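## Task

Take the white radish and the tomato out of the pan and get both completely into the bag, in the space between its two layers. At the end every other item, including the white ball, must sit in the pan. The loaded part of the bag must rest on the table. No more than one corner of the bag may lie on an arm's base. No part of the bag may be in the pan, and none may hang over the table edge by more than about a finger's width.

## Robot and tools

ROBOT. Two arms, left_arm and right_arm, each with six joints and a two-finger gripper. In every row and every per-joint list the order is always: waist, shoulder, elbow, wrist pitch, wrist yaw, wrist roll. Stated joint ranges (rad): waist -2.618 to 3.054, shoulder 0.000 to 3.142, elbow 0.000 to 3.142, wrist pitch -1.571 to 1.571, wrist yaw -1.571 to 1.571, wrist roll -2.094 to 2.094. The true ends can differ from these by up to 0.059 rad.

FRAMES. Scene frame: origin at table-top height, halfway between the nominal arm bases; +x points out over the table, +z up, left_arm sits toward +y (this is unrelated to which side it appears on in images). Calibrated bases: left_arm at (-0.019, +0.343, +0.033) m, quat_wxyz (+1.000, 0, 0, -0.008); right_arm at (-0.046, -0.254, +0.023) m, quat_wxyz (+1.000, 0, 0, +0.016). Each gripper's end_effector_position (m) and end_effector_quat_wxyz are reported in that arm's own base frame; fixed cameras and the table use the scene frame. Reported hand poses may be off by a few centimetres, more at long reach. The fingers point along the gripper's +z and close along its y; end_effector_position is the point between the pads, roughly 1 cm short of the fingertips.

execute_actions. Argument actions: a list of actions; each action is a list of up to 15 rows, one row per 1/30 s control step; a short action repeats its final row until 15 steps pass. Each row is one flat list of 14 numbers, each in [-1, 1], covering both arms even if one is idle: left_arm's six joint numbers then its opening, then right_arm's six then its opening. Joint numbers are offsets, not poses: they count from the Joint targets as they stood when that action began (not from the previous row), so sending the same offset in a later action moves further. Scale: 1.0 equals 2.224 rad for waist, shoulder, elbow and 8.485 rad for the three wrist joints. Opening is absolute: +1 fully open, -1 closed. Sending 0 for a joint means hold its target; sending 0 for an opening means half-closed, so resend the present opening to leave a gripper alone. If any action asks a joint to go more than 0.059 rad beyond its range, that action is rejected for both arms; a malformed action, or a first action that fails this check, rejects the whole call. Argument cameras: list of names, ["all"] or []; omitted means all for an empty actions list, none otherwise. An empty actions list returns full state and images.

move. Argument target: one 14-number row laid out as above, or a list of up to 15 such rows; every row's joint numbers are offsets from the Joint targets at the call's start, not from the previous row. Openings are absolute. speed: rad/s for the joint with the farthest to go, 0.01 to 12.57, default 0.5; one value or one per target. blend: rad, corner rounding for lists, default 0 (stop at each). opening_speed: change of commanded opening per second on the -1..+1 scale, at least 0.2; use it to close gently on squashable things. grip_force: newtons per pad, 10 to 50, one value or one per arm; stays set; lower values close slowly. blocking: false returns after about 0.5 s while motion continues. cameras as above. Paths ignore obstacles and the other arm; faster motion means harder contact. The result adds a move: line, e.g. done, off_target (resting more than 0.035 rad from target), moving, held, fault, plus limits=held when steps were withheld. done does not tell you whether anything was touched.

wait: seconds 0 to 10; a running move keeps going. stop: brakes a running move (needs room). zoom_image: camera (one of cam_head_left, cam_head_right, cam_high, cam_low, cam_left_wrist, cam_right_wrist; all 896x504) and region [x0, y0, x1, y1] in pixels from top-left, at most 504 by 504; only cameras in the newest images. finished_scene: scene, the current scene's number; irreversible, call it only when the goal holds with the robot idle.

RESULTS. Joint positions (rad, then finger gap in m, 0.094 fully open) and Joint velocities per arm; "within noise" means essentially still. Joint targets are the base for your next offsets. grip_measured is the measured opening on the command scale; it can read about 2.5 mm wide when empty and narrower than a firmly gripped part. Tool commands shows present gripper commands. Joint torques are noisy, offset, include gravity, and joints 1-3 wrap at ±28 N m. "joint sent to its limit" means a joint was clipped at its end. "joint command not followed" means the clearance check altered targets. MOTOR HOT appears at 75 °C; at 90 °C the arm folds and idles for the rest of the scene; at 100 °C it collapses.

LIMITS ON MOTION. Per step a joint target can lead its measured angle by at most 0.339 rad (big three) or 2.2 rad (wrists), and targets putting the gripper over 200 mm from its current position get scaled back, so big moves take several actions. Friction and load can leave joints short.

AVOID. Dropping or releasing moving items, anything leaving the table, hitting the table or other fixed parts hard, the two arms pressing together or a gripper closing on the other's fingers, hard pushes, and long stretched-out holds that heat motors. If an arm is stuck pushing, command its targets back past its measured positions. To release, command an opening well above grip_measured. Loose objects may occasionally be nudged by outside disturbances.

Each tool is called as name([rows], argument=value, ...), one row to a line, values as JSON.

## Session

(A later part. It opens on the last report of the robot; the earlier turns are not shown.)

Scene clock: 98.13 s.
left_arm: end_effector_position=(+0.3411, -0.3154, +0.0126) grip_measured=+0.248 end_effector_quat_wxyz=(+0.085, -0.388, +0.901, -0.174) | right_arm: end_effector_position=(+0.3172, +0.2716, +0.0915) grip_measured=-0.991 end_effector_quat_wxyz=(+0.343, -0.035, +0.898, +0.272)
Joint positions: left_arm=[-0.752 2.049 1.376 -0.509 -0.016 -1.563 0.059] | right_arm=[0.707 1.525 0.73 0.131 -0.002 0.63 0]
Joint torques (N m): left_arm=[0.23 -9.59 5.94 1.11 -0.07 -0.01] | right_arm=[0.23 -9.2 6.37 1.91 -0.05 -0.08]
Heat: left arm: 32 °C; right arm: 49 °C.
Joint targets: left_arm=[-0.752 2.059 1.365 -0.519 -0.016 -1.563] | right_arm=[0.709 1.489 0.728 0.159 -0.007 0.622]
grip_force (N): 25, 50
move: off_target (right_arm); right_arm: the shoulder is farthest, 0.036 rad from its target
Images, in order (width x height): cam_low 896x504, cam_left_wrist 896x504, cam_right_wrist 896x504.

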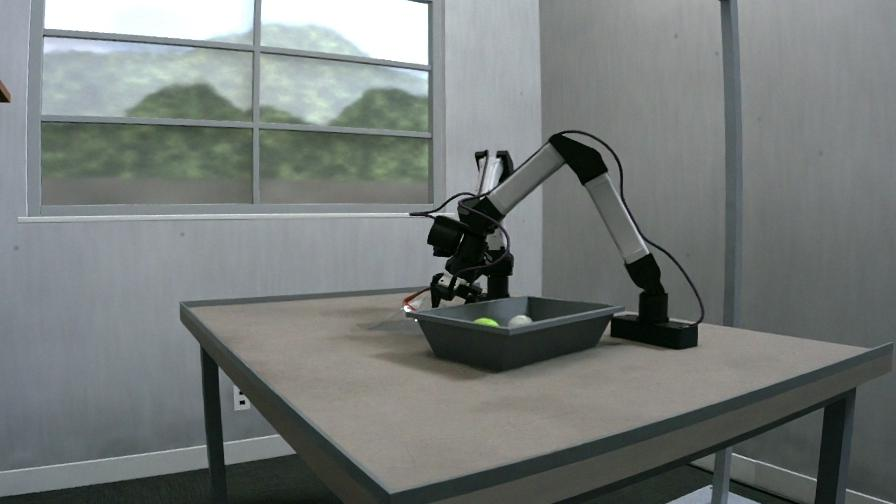

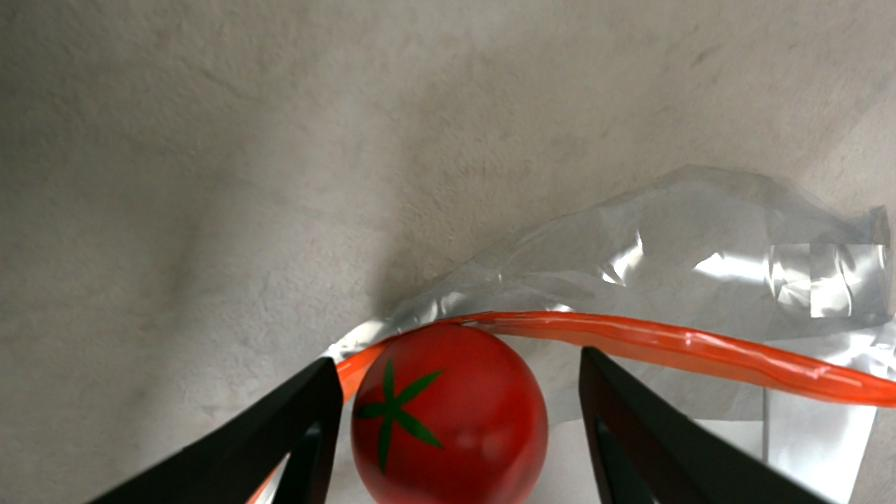

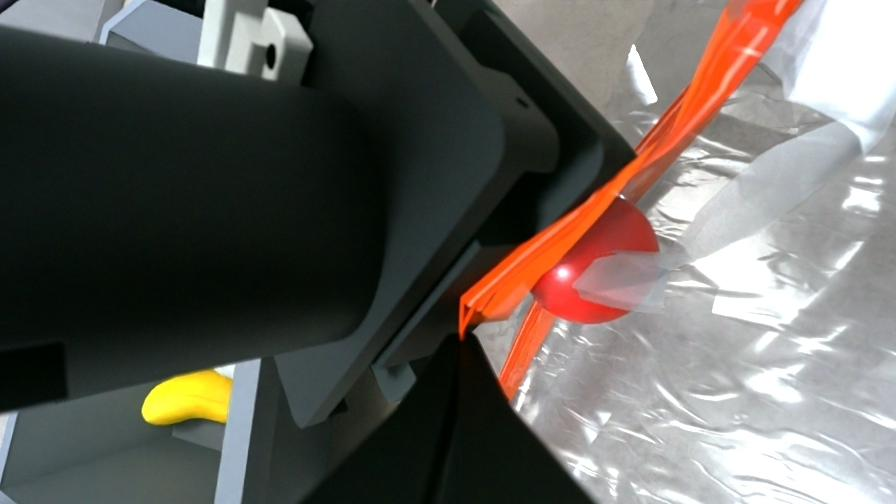

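move([
  [0,-0.0526,0.1888,-0.0625,0,0,0.25, 0,0,0,0, 0, 0, -1],
  [0.22,-0.1,0.15,-0.0625,0,0.1,0.25, 0,0,0,0, 0, 0, -1],
], speed=[0.3,0.6], blend=[0.1,0], cameras=["all"])

Scene clock: 102.47 s.
left_arm: end_effector_position=(+0.4262, -0.1112, +0.1573) grip_measured=+0.248 end_effector_quat_wxyz=(+0.170, -0.228, +0.955, -0.083) | right_arm: end_effector_position=(+0.3178, +0.2723, +0.0926) grip_measured=-0.991 end_effector_quat_wxyz=(+0.345, -0.035, +0.897, +0.274)
Joint positions: left_arm=[-0.262 1.867 1.712 -1.035 -0.016 -0.727 0.059] | right_arm=[0.707 1.525 0.73 0.137 -0.002 0.63 0]
Joint torques (N m): left_arm=[0.14 -11.7 6.37 1.11 -0.04 0.08] | right_arm=[0.23 -9.21 6.37 1.85 -0.05 -0.08]
Heat: left arm: 32 °C; right arm: 49 °C.
Joint targets: left_arm=[-0.263 1.837 1.698 -1.049 -0.016 -0.714] | right_arm=[0.709 1.489 0.728 0.159 -0.007 0.622]
grip_force (N): 25, 50
move: off_target (right_arm); right_arm: the shoulder is farthest, 0.036 rad from its target

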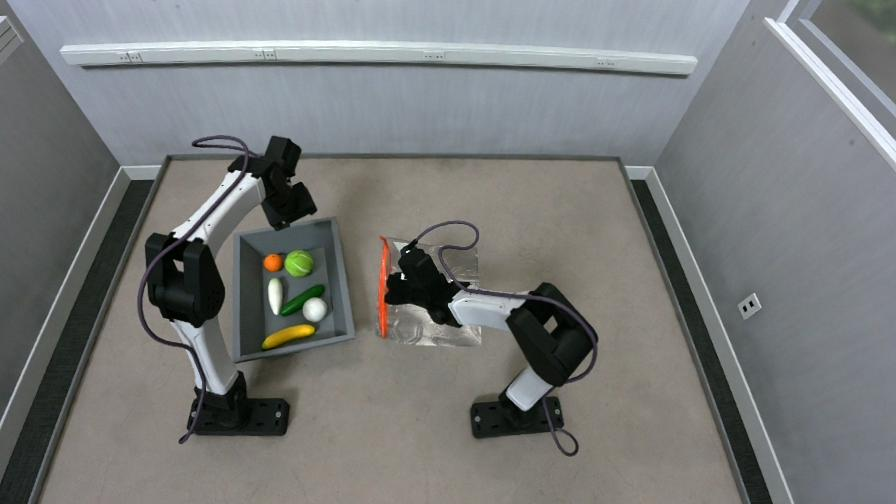

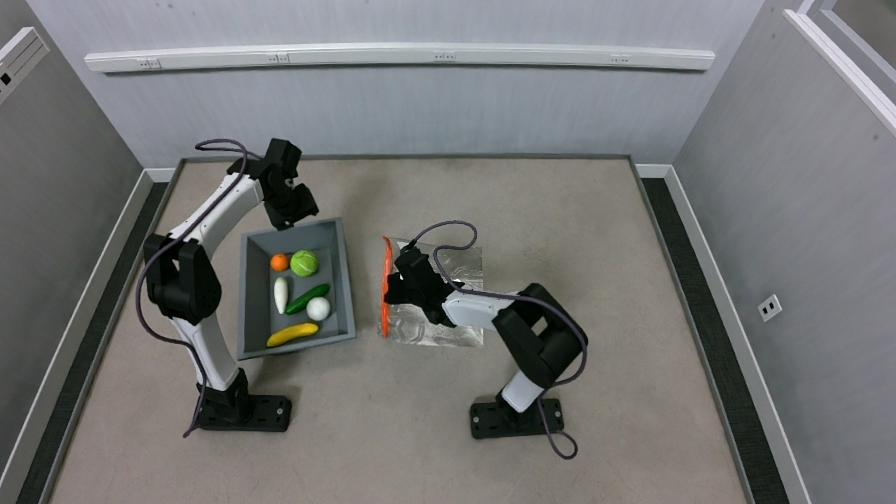

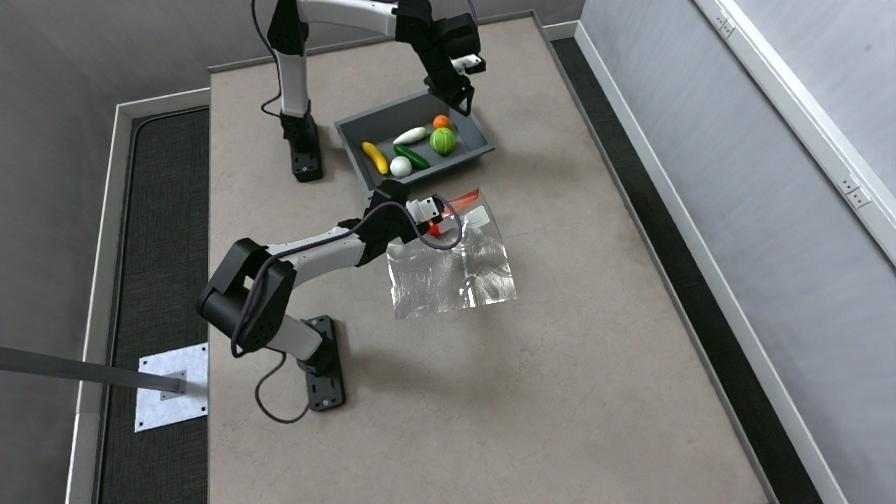

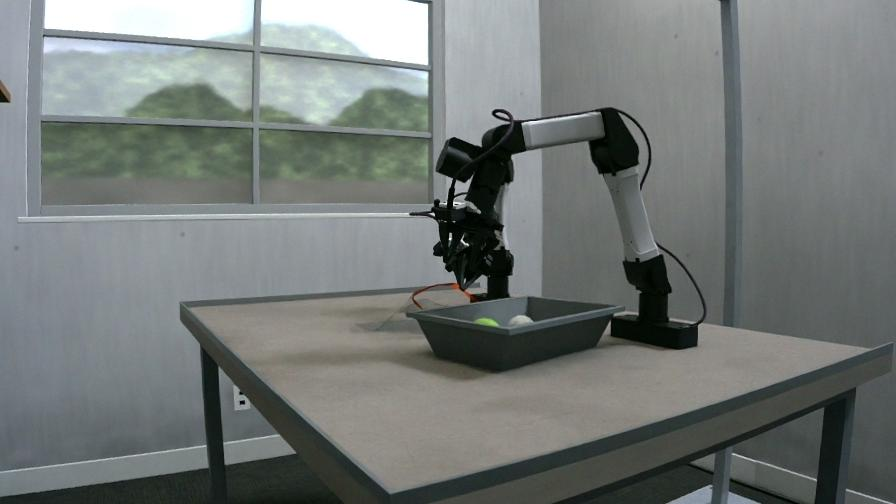

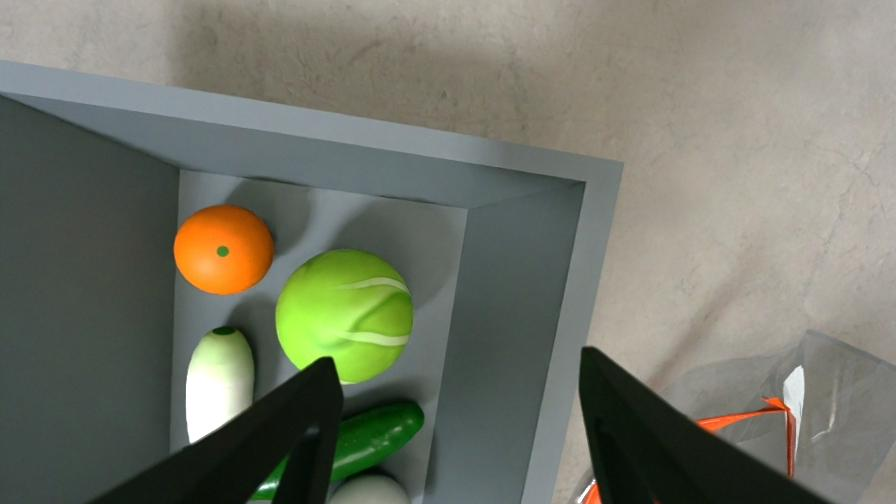

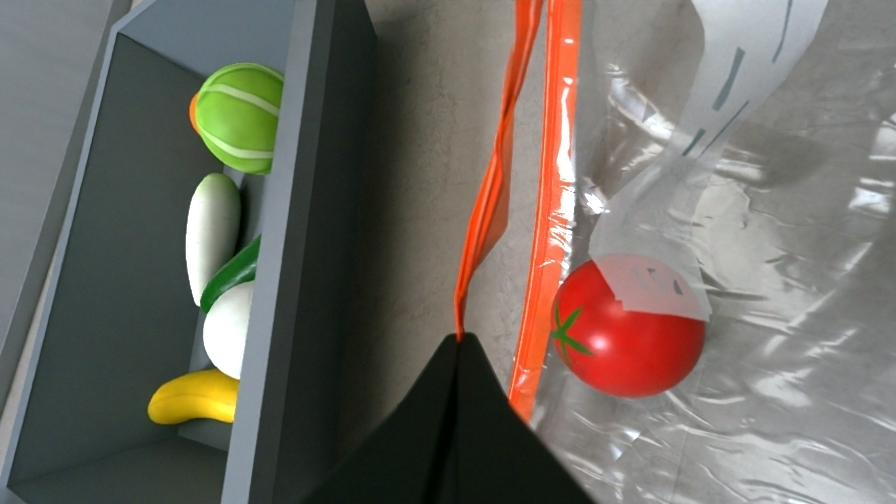

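move(target=[0.0369,-0.0594,-0.1488,-0.0223,0,0.0429,0.27, 0,0,0,0, 0, 0, -1], speed=0.4, cameras=["cam_left_wrist","cam_right_wrist","cam_head_right"])

Scene clock: 105.00 s.
left_arm: end_effector_position=(+0.3058, -0.0547, +0.0977) grip_measured=+0.268 end_effector_quat_wxyz=(-0.002, -0.089, +0.996, +0.009) | right_arm: end_effector_position=(+0.3178, +0.2723, +0.0926) grip_measured=-0.991 end_effector_quat_wxyz=(+0.345, -0.035, +0.897, +0.274)
Joint positions: left_arm=[-0.186 1.731 1.378 -1.226 -0.016 -0.363 0.06] | right_arm=[0.707 1.525 0.73 0.137 -0.002 0.63 0]
Joint torques (N m): left_arm=[0.64 -9.52 5.86 0.26 -0.03 0.1] | right_arm=[0.2 -9.22 6.38 1.85 -0.05 -0.08]
Heat: left arm: 32 °C; right arm: 48 °C.
Joint targets: left_arm=[-0.181 1.705 1.367 -1.238 -0.016 -0.350] | right_arm=[0.709 1.489 0.728 0.159 -0.007 0.622]
grip_force (N): 25, 50
move: off_target (right_arm); right_arm: the shoulder is farthest, 0.036 rad from its target
Images, in order (width x height): cam_head_right 896x504, cam_left_wrist 896x504, cam_right_wrist 896x504.

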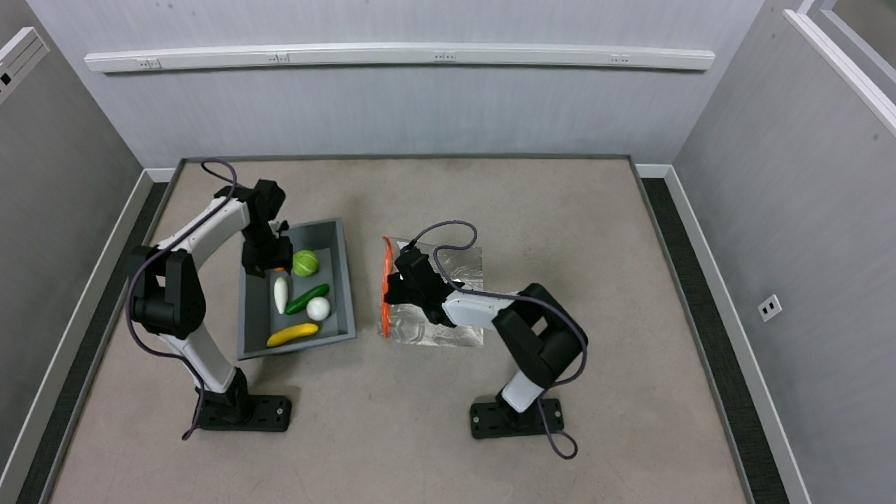

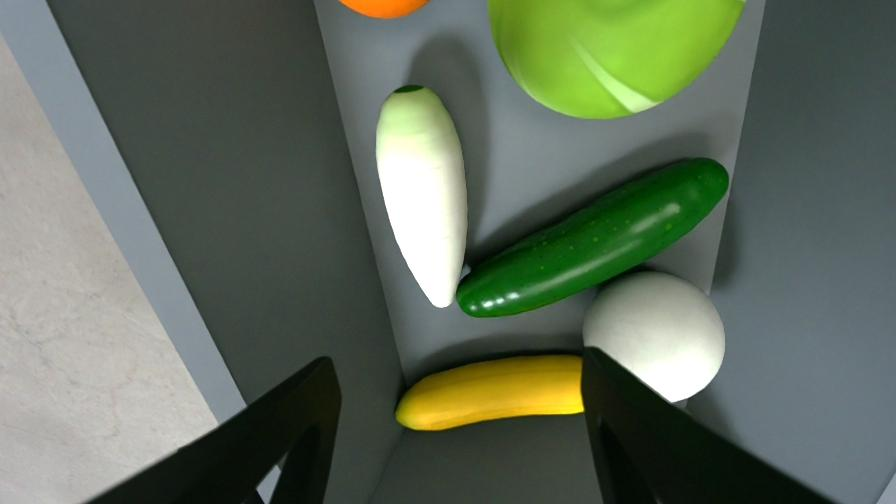

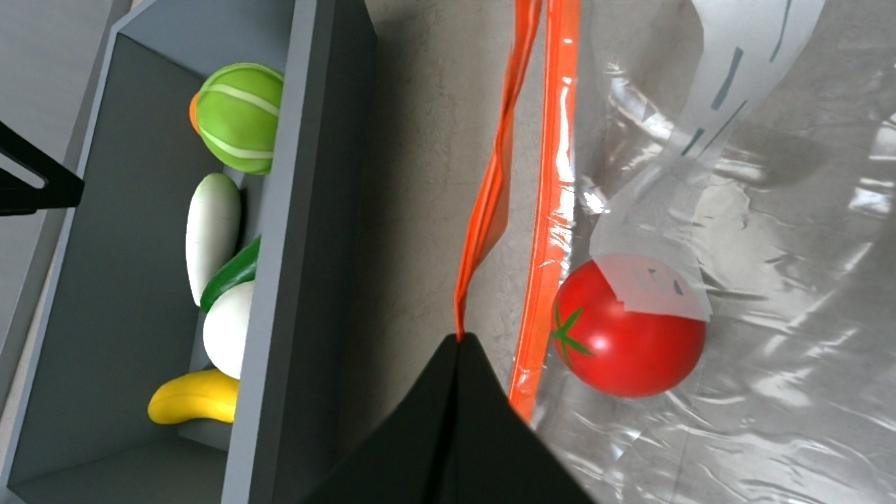

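move([
  [0.0148,0.0342,-0.0656,0.0256,0,-0.0074,0.08, 0,0,0,0, 0, 0, -1],
  [0.0148,0.0594,-0.1111,0.0441,0,-0.0074,0.08, 0,0,0,0, 0, 0, -1],
], speed=0.2, blend=[0.03,0], cameras=["cam_left_wrist","cam_right_wrist"])

Scene clock: 108.37 s.
left_arm: end_effector_position=(+0.3102, -0.0455, +0.0112) grip_measured=+0.082 end_effector_quat_wxyz=(+0.004, -0.123, +0.992, +0.007) | right_arm: end_effector_position=(+0.3178, +0.2723, +0.0926) grip_measured=-0.991 end_effector_quat_wxyz=(+0.345, -0.035, +0.897, +0.274)
Joint positions: left_arm=[-0.154 1.822 1.13 -0.875 -0.016 -0.401 0.051] | right_arm=[0.707 1.525 0.73 0.137 -0.002 0.63 0]
Joint torques (N m): left_arm=[0.76 -6.65 5.38 0.54 -0.03 -0.16] | right_arm=[0.21 -9.22 6.37 1.85 -0.05 -0.08]
Heat: left arm: 32 °C; right arm: 48 °C.
Joint targets: left_arm=[-0.148 1.837 1.120 -0.864 -0.016 -0.413] | right_arm=[0.709 1.489 0.728 0.159 -0.007 0.622]
grip_force (N): 25, 50
move: off_target (right_arm); right_arm: the shoulder is farthest, 0.036 rad from its target
Images, in order (width x height): cam_left_wrist 896x504, cam_right_wrist 896x504.

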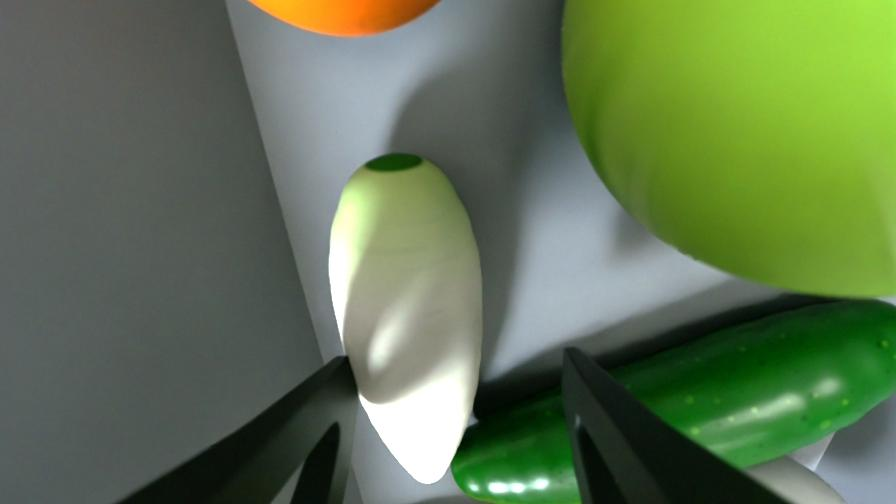

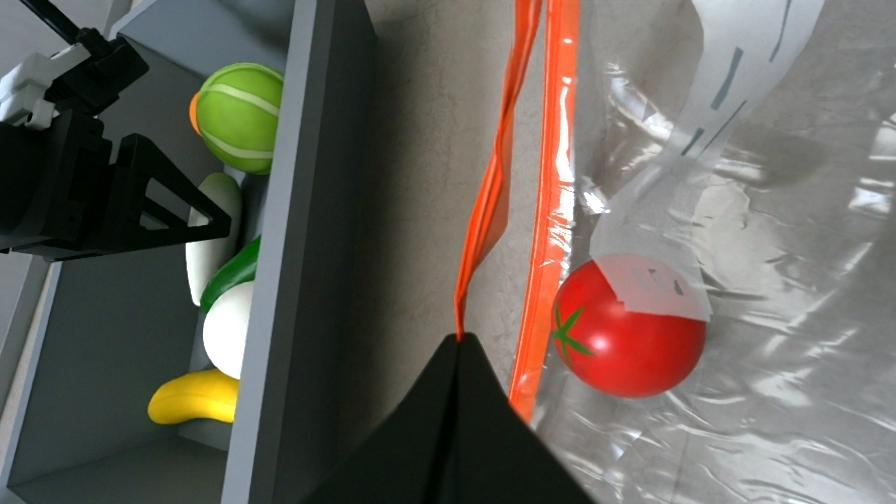

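move([
  [0.0063,0.0234,0.0315,0.0008,0,0,0.08, 0,0,0,0, 0, 0, -1],
  [0.0063,0.0234,0.0315,0.0008,0,0,-0.45, 0,0,0,0, 0, 0, -1],
], speed=0.15, cameras=["cam_left_wrist"])

Scene clock: 111.73 s.
left_arm: end_effector_position=(+0.3230, -0.0427, +0.0061) grip_measured=-0.416 end_effector_quat_wxyz=(+0.006, -0.130, +0.991, +0.007) | right_arm: end_effector_position=(+0.3178, +0.2723, +0.0926) grip_measured=-0.991 end_effector_quat_wxyz=(+0.345, -0.035, +0.897, +0.274)
Joint positions: left_arm=[-0.14 1.87 1.172 -0.865 -0.017 -0.402 0.027] | right_arm=[0.707 1.525 0.73 0.137 -0.002 0.63 0]
Joint torques (N m): left_arm=[0.73 -6.79 8.16 0.52 -0.01 -0.15] | right_arm=[0.21 -9.22 6.38 1.86 -0.05 -0.08]
Heat: left arm: 32 °C; right arm: 48 °C.
Joint targets: left_arm=[-0.134 1.889 1.190 -0.857 -0.016 -0.413] | right_arm=[0.709 1.489 0.728 0.159 -0.007 0.622]
grip_force (N): 25, 50
move: off_target (right_arm); right_arm: the shoulder is farthest, 0.036 rad from its target
Images, in order (width x height): cam_left_wrist 896x504.

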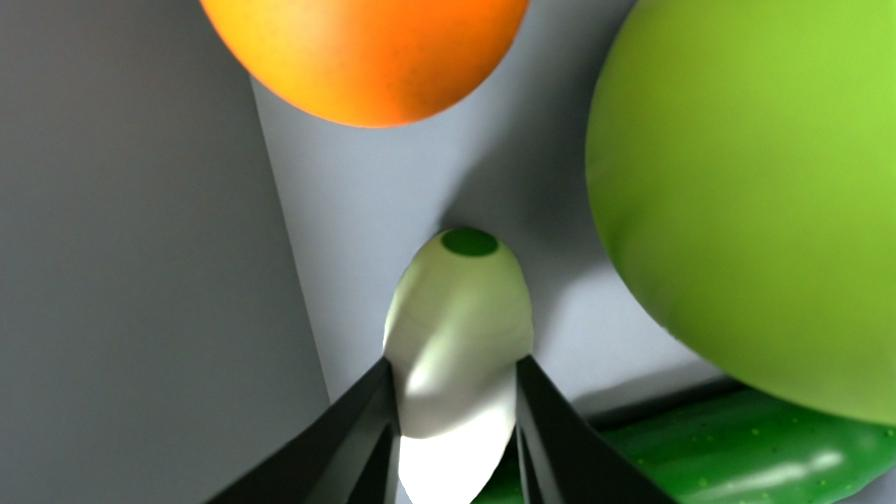

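move([
  [0,-0.0499,0.2536,-0.0792,0,0,-0.45, 0,0,0,0, 0, 0, -1],
  [0,-0.0499,0.2536,-0.0792,0,0,-0.45, -0.0443,-0.071,0.0225,-0.0258, 0, 0, -1],
], speed=0.3, cameras=["all"])

Scene clock: 116.53 s.
left_arm: end_effector_position=(+0.3230, -0.0427, +0.1668) grip_measured=-0.430 end_effector_quat_wxyz=(-0.003, -0.130, +0.991, +0.009) | right_arm: end_effector_position=(+0.3208, +0.2277, +0.1264) grip_measured=-0.991 end_effector_quat_wxyz=(+0.352, +0.006, +0.901, +0.254)
Joint positions: left_arm=[-0.14 1.8 1.736 -1.517 -0.017 -0.402 0.027] | right_arm=[0.616 1.357 0.749 -0.065 -0.002 0.63 0]
Joint torques (N m): left_arm=[0.72 -9.73 8.64 0.25 -0.01 -0.14] | right_arm=[-0.49 -7.31 9.7 1.65 -0.04 -0.08]
Heat: left arm: 32 °C; right arm: 47 °C.
Joint targets: left_arm=[-0.134 1.778 1.755 -1.529 -0.016 -0.413] | right_arm=[0.611 1.330 0.778 -0.060 -0.007 0.622]
grip_force (N): 25, 50
move: done

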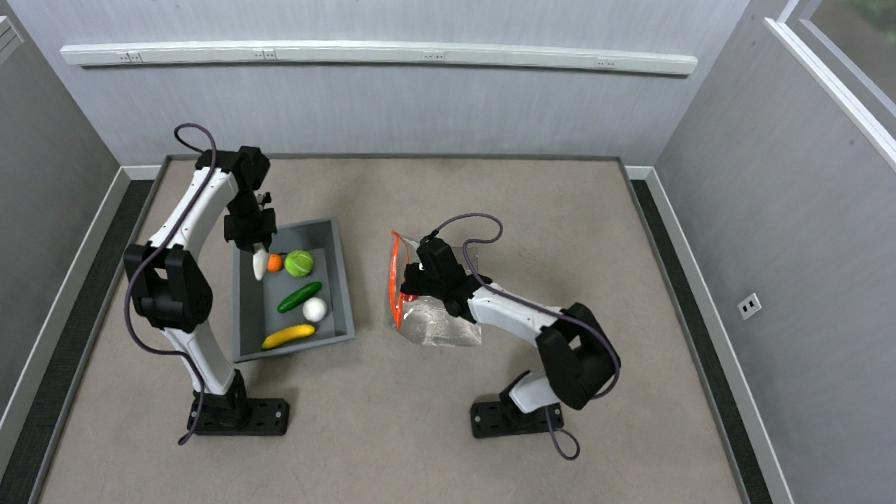

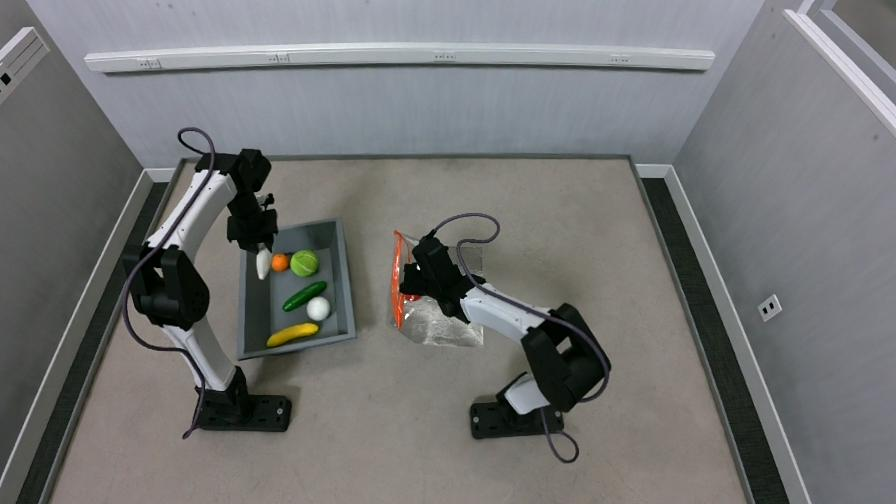

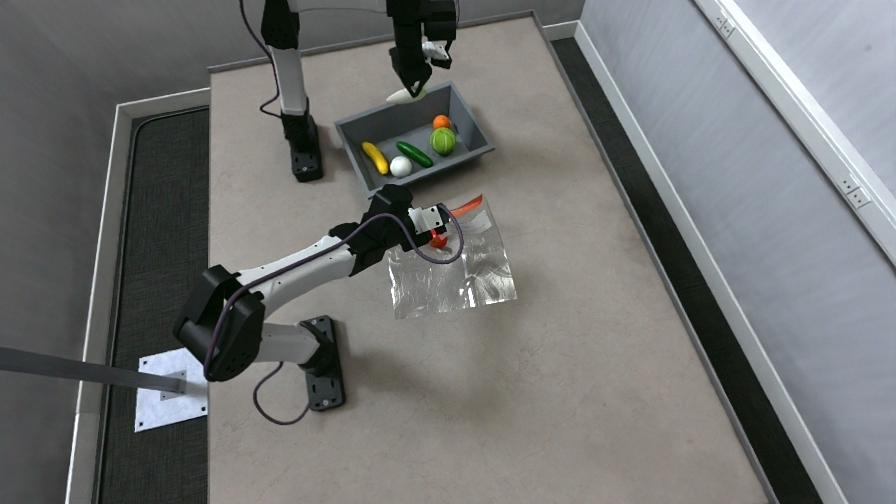

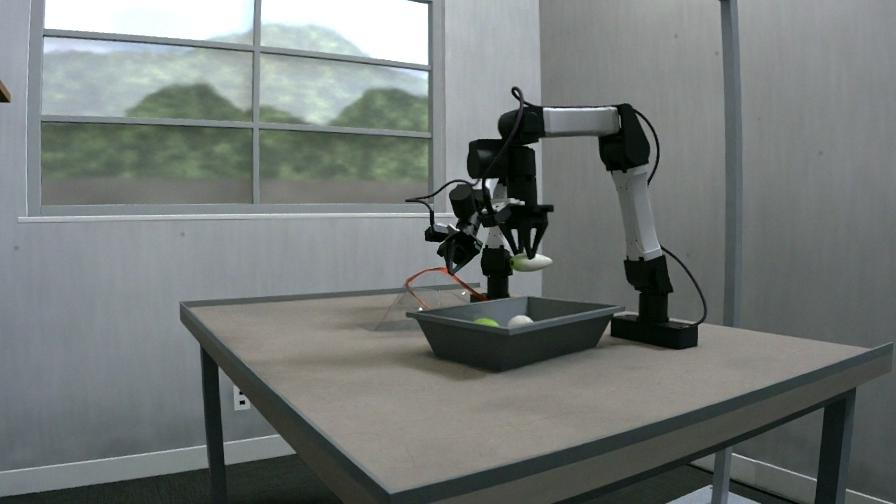

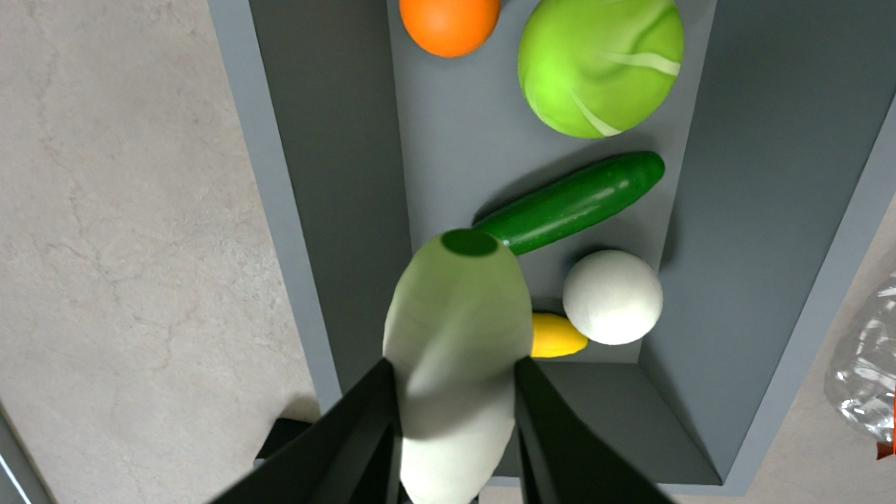

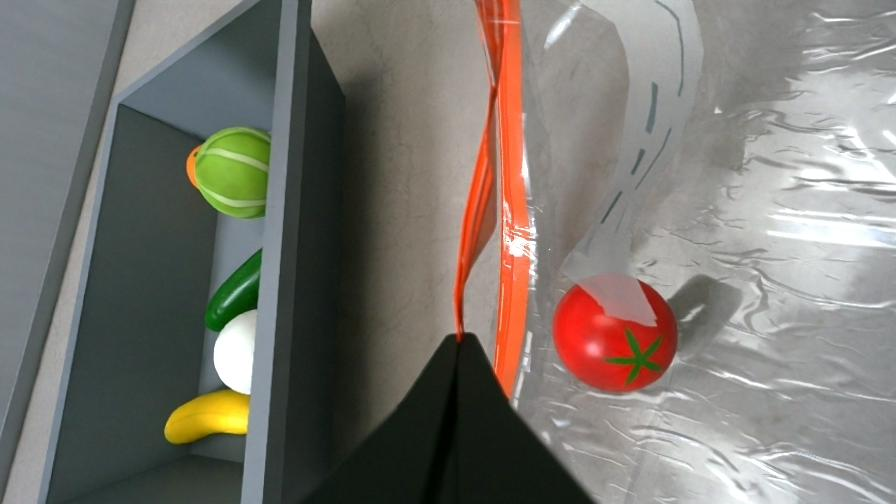

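move(target=[-0.246,-0.0629,-0.2226,0.0963,0,-0.187,-0.45, 0,0,0,0, 0, 0, -1], speed=0.5, cameras=["all"])

Scene clock: 122.33 s.
left_arm: end_effector_position=(+0.3162, -0.2506, +0.1147) grip_measured=-0.430 end_effector_quat_wxyz=(+0.061, -0.595, +0.772, -0.217) | right_arm: end_effector_position=(+0.3207, +0.2277, +0.1264) grip_measured=-0.991 end_effector_quat_wxyz=(+0.352, +0.006, +0.901, +0.254)
Joint positions: left_arm=[-0.677 1.666 1.271 -0.72 -0.017 -1.987 0.027] | right_arm=[0.616 1.357 0.749 -0.065 -0.002 0.63 0]
Joint torques (N m): left_arm=[-0.03 -9.84 6.57 1.41 -0.07 -0.13] | right_arm=[-0.51 -7.31 9.7 1.67 -0.04 -0.07]
Heat: left arm: 33 °C; right arm: 46 °C.
Joint targets: left_arm=[-0.681 1.638 1.259 -0.712 -0.016 -2.000] | right_arm=[0.611 1.330 0.778 -0.060 -0.007 0.622]
grip_force (N): 25, 50
move: done

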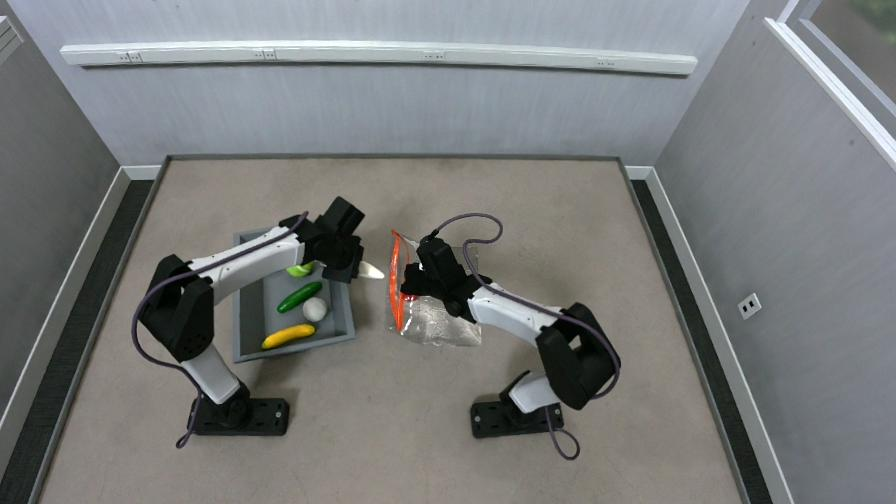

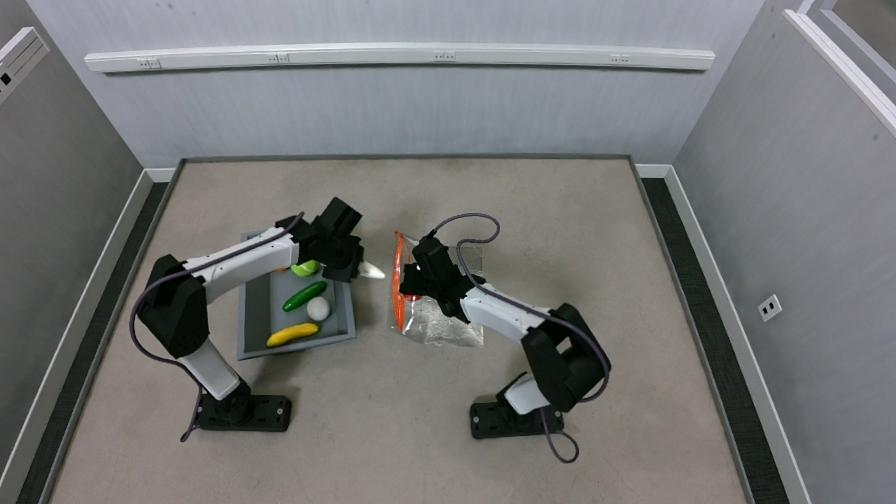

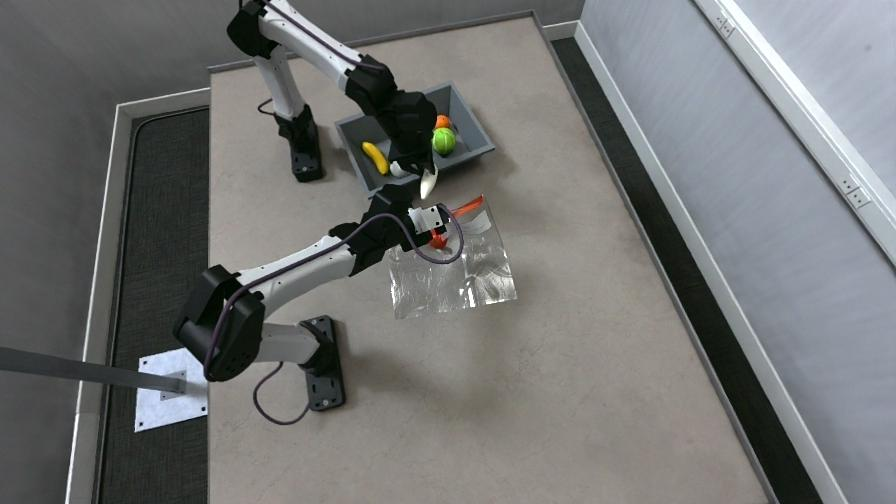

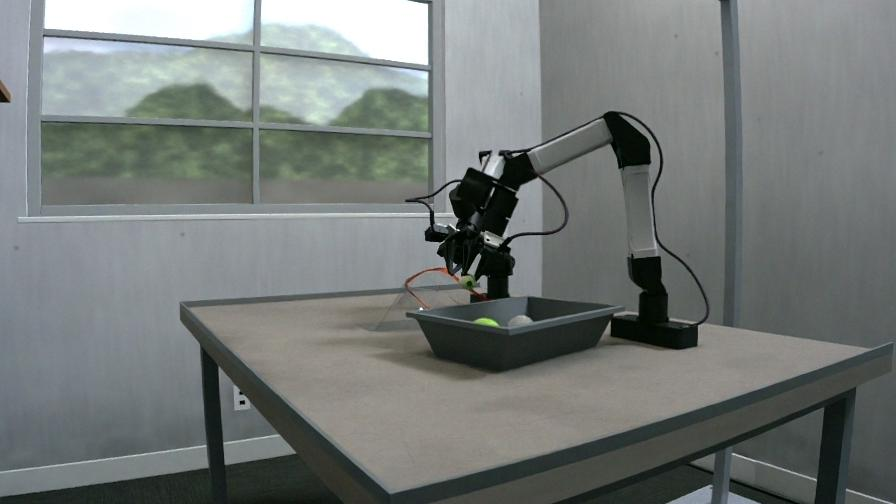

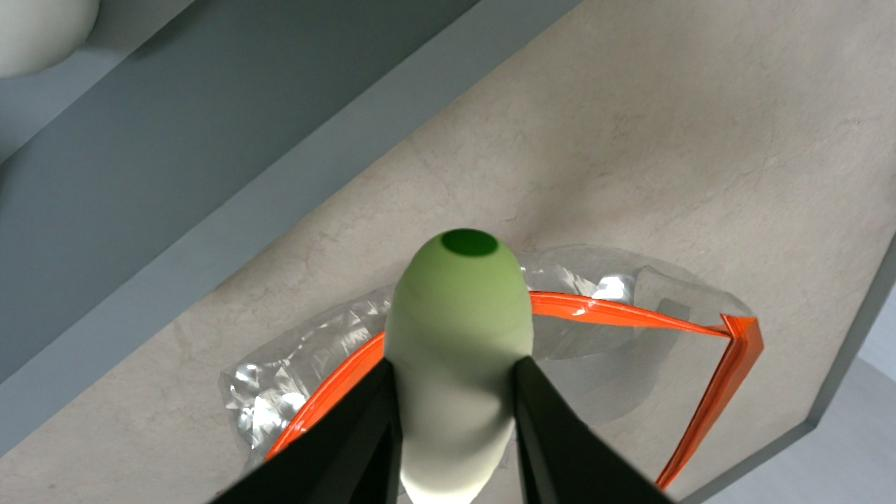

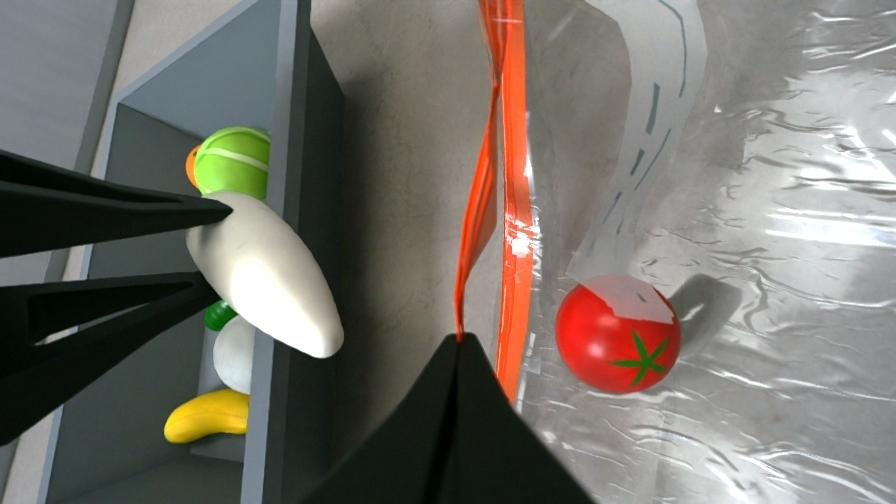

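move([
  [0,0,0,0,0,0,-0.45, -0.0261,-0.0405,0.0621,-0.0248, 0, 0, -1],
  [-0.0409,0.0009,-0.1781,0.0946,0,0.0177,-0.45, -0.0261,-0.0405,0.0621,-0.0248, 0, 0, -1],
], speed=0.3, cameras=["all"])

Scene clock: 129.07 s.
left_arm: end_effector_position=(+0.3252, -0.3085, +0.0837) grip_measured=-0.430 end_effector_quat_wxyz=(+0.114, -0.476, +0.773, -0.403) | right_arm: end_effector_position=(+0.3280, +0.2054, +0.1795) grip_measured=-0.991 end_effector_quat_wxyz=(+0.366, +0.032, +0.896, +0.249)
Joint positions: left_arm=[-0.765 1.664 0.874 0.083 -0.017 -1.862 0.027] | right_arm=[0.558 1.265 0.886 -0.276 -0.003 0.63 0]
Joint torques (N m): left_arm=[-0.28 -9.18 6.35 2.1 -0.04 0.11] | right_arm=[-0.53 -6.65 10.11 1.7 -0.05 -0.07]
Heat: left arm: 33 °C; right arm: 44 °C.
Joint targets: left_arm=[-0.772 1.640 0.863 0.091 -0.016 -1.850] | right_arm=[0.552 1.241 0.916 -0.270 -0.007 0.622]
grip_force (N): 25, 50
move: done

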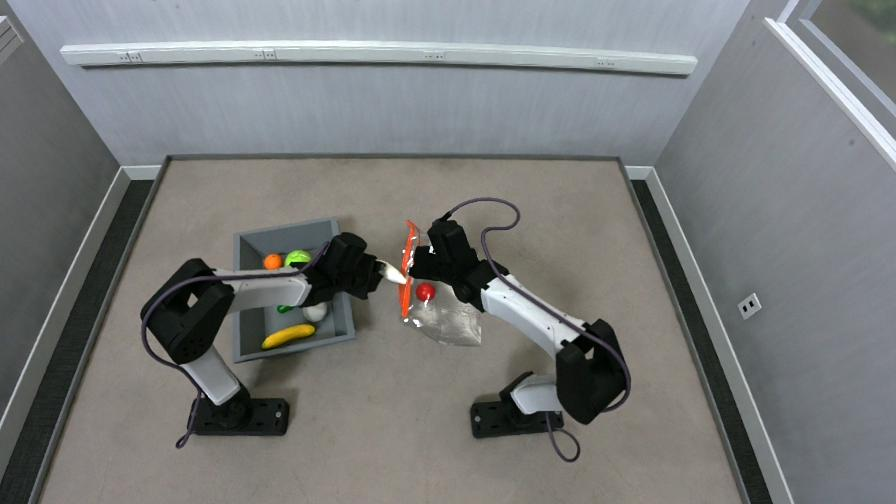

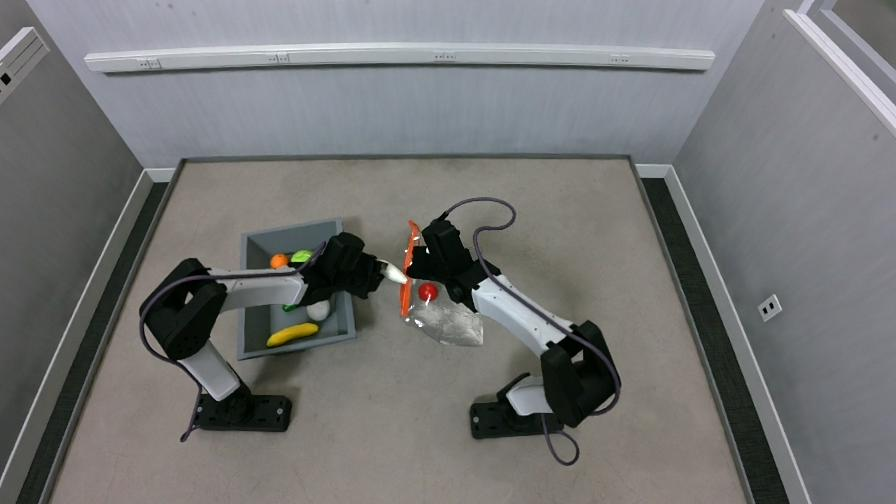

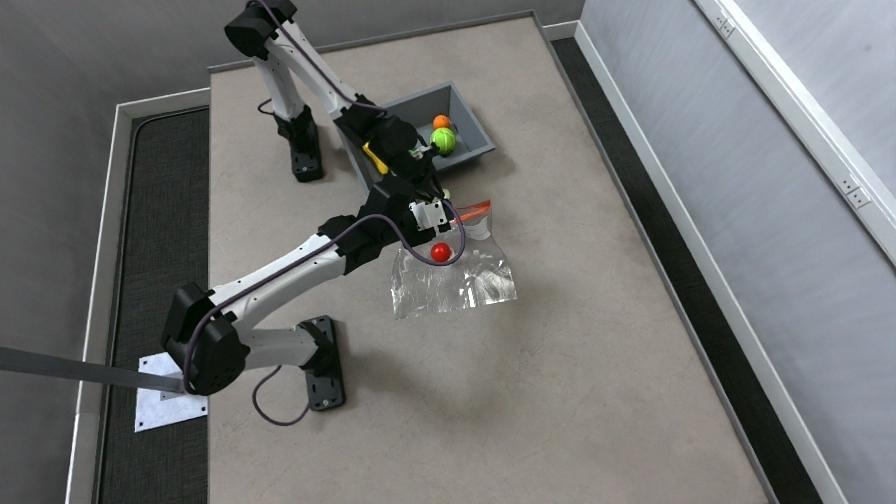

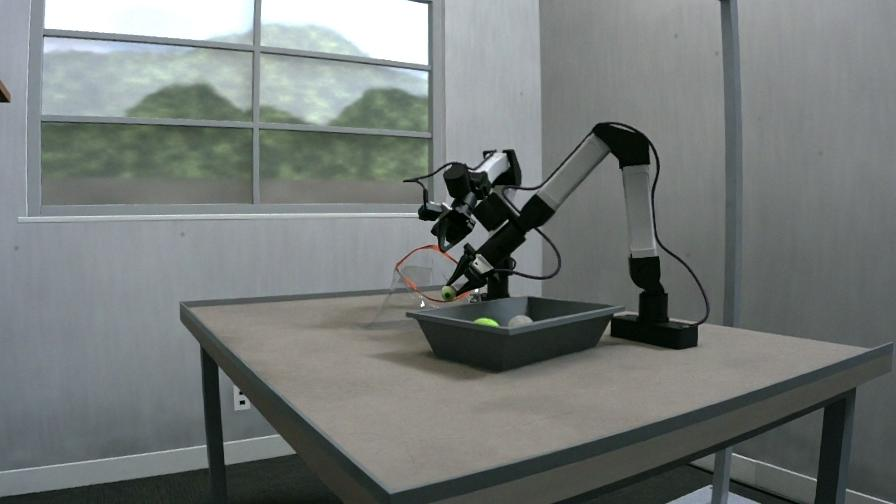

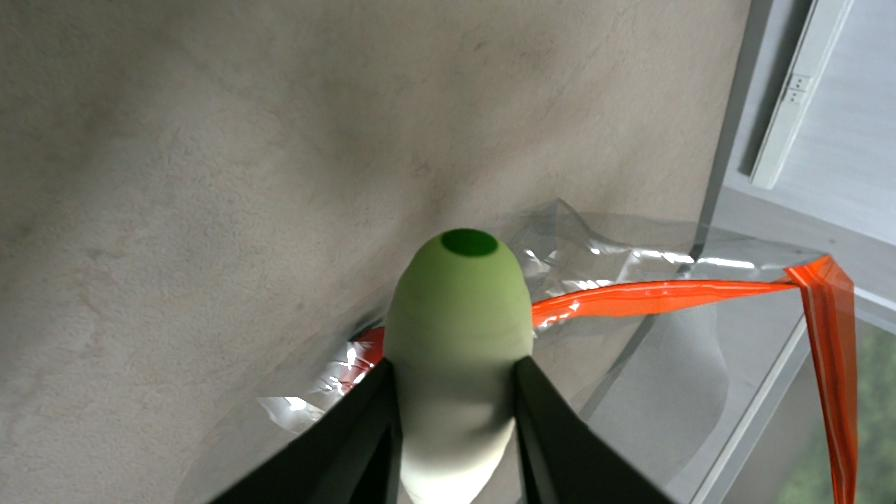

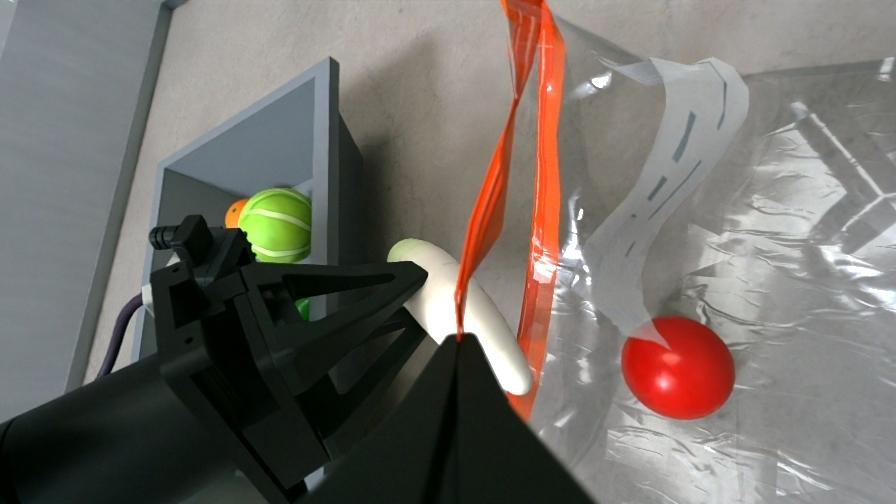

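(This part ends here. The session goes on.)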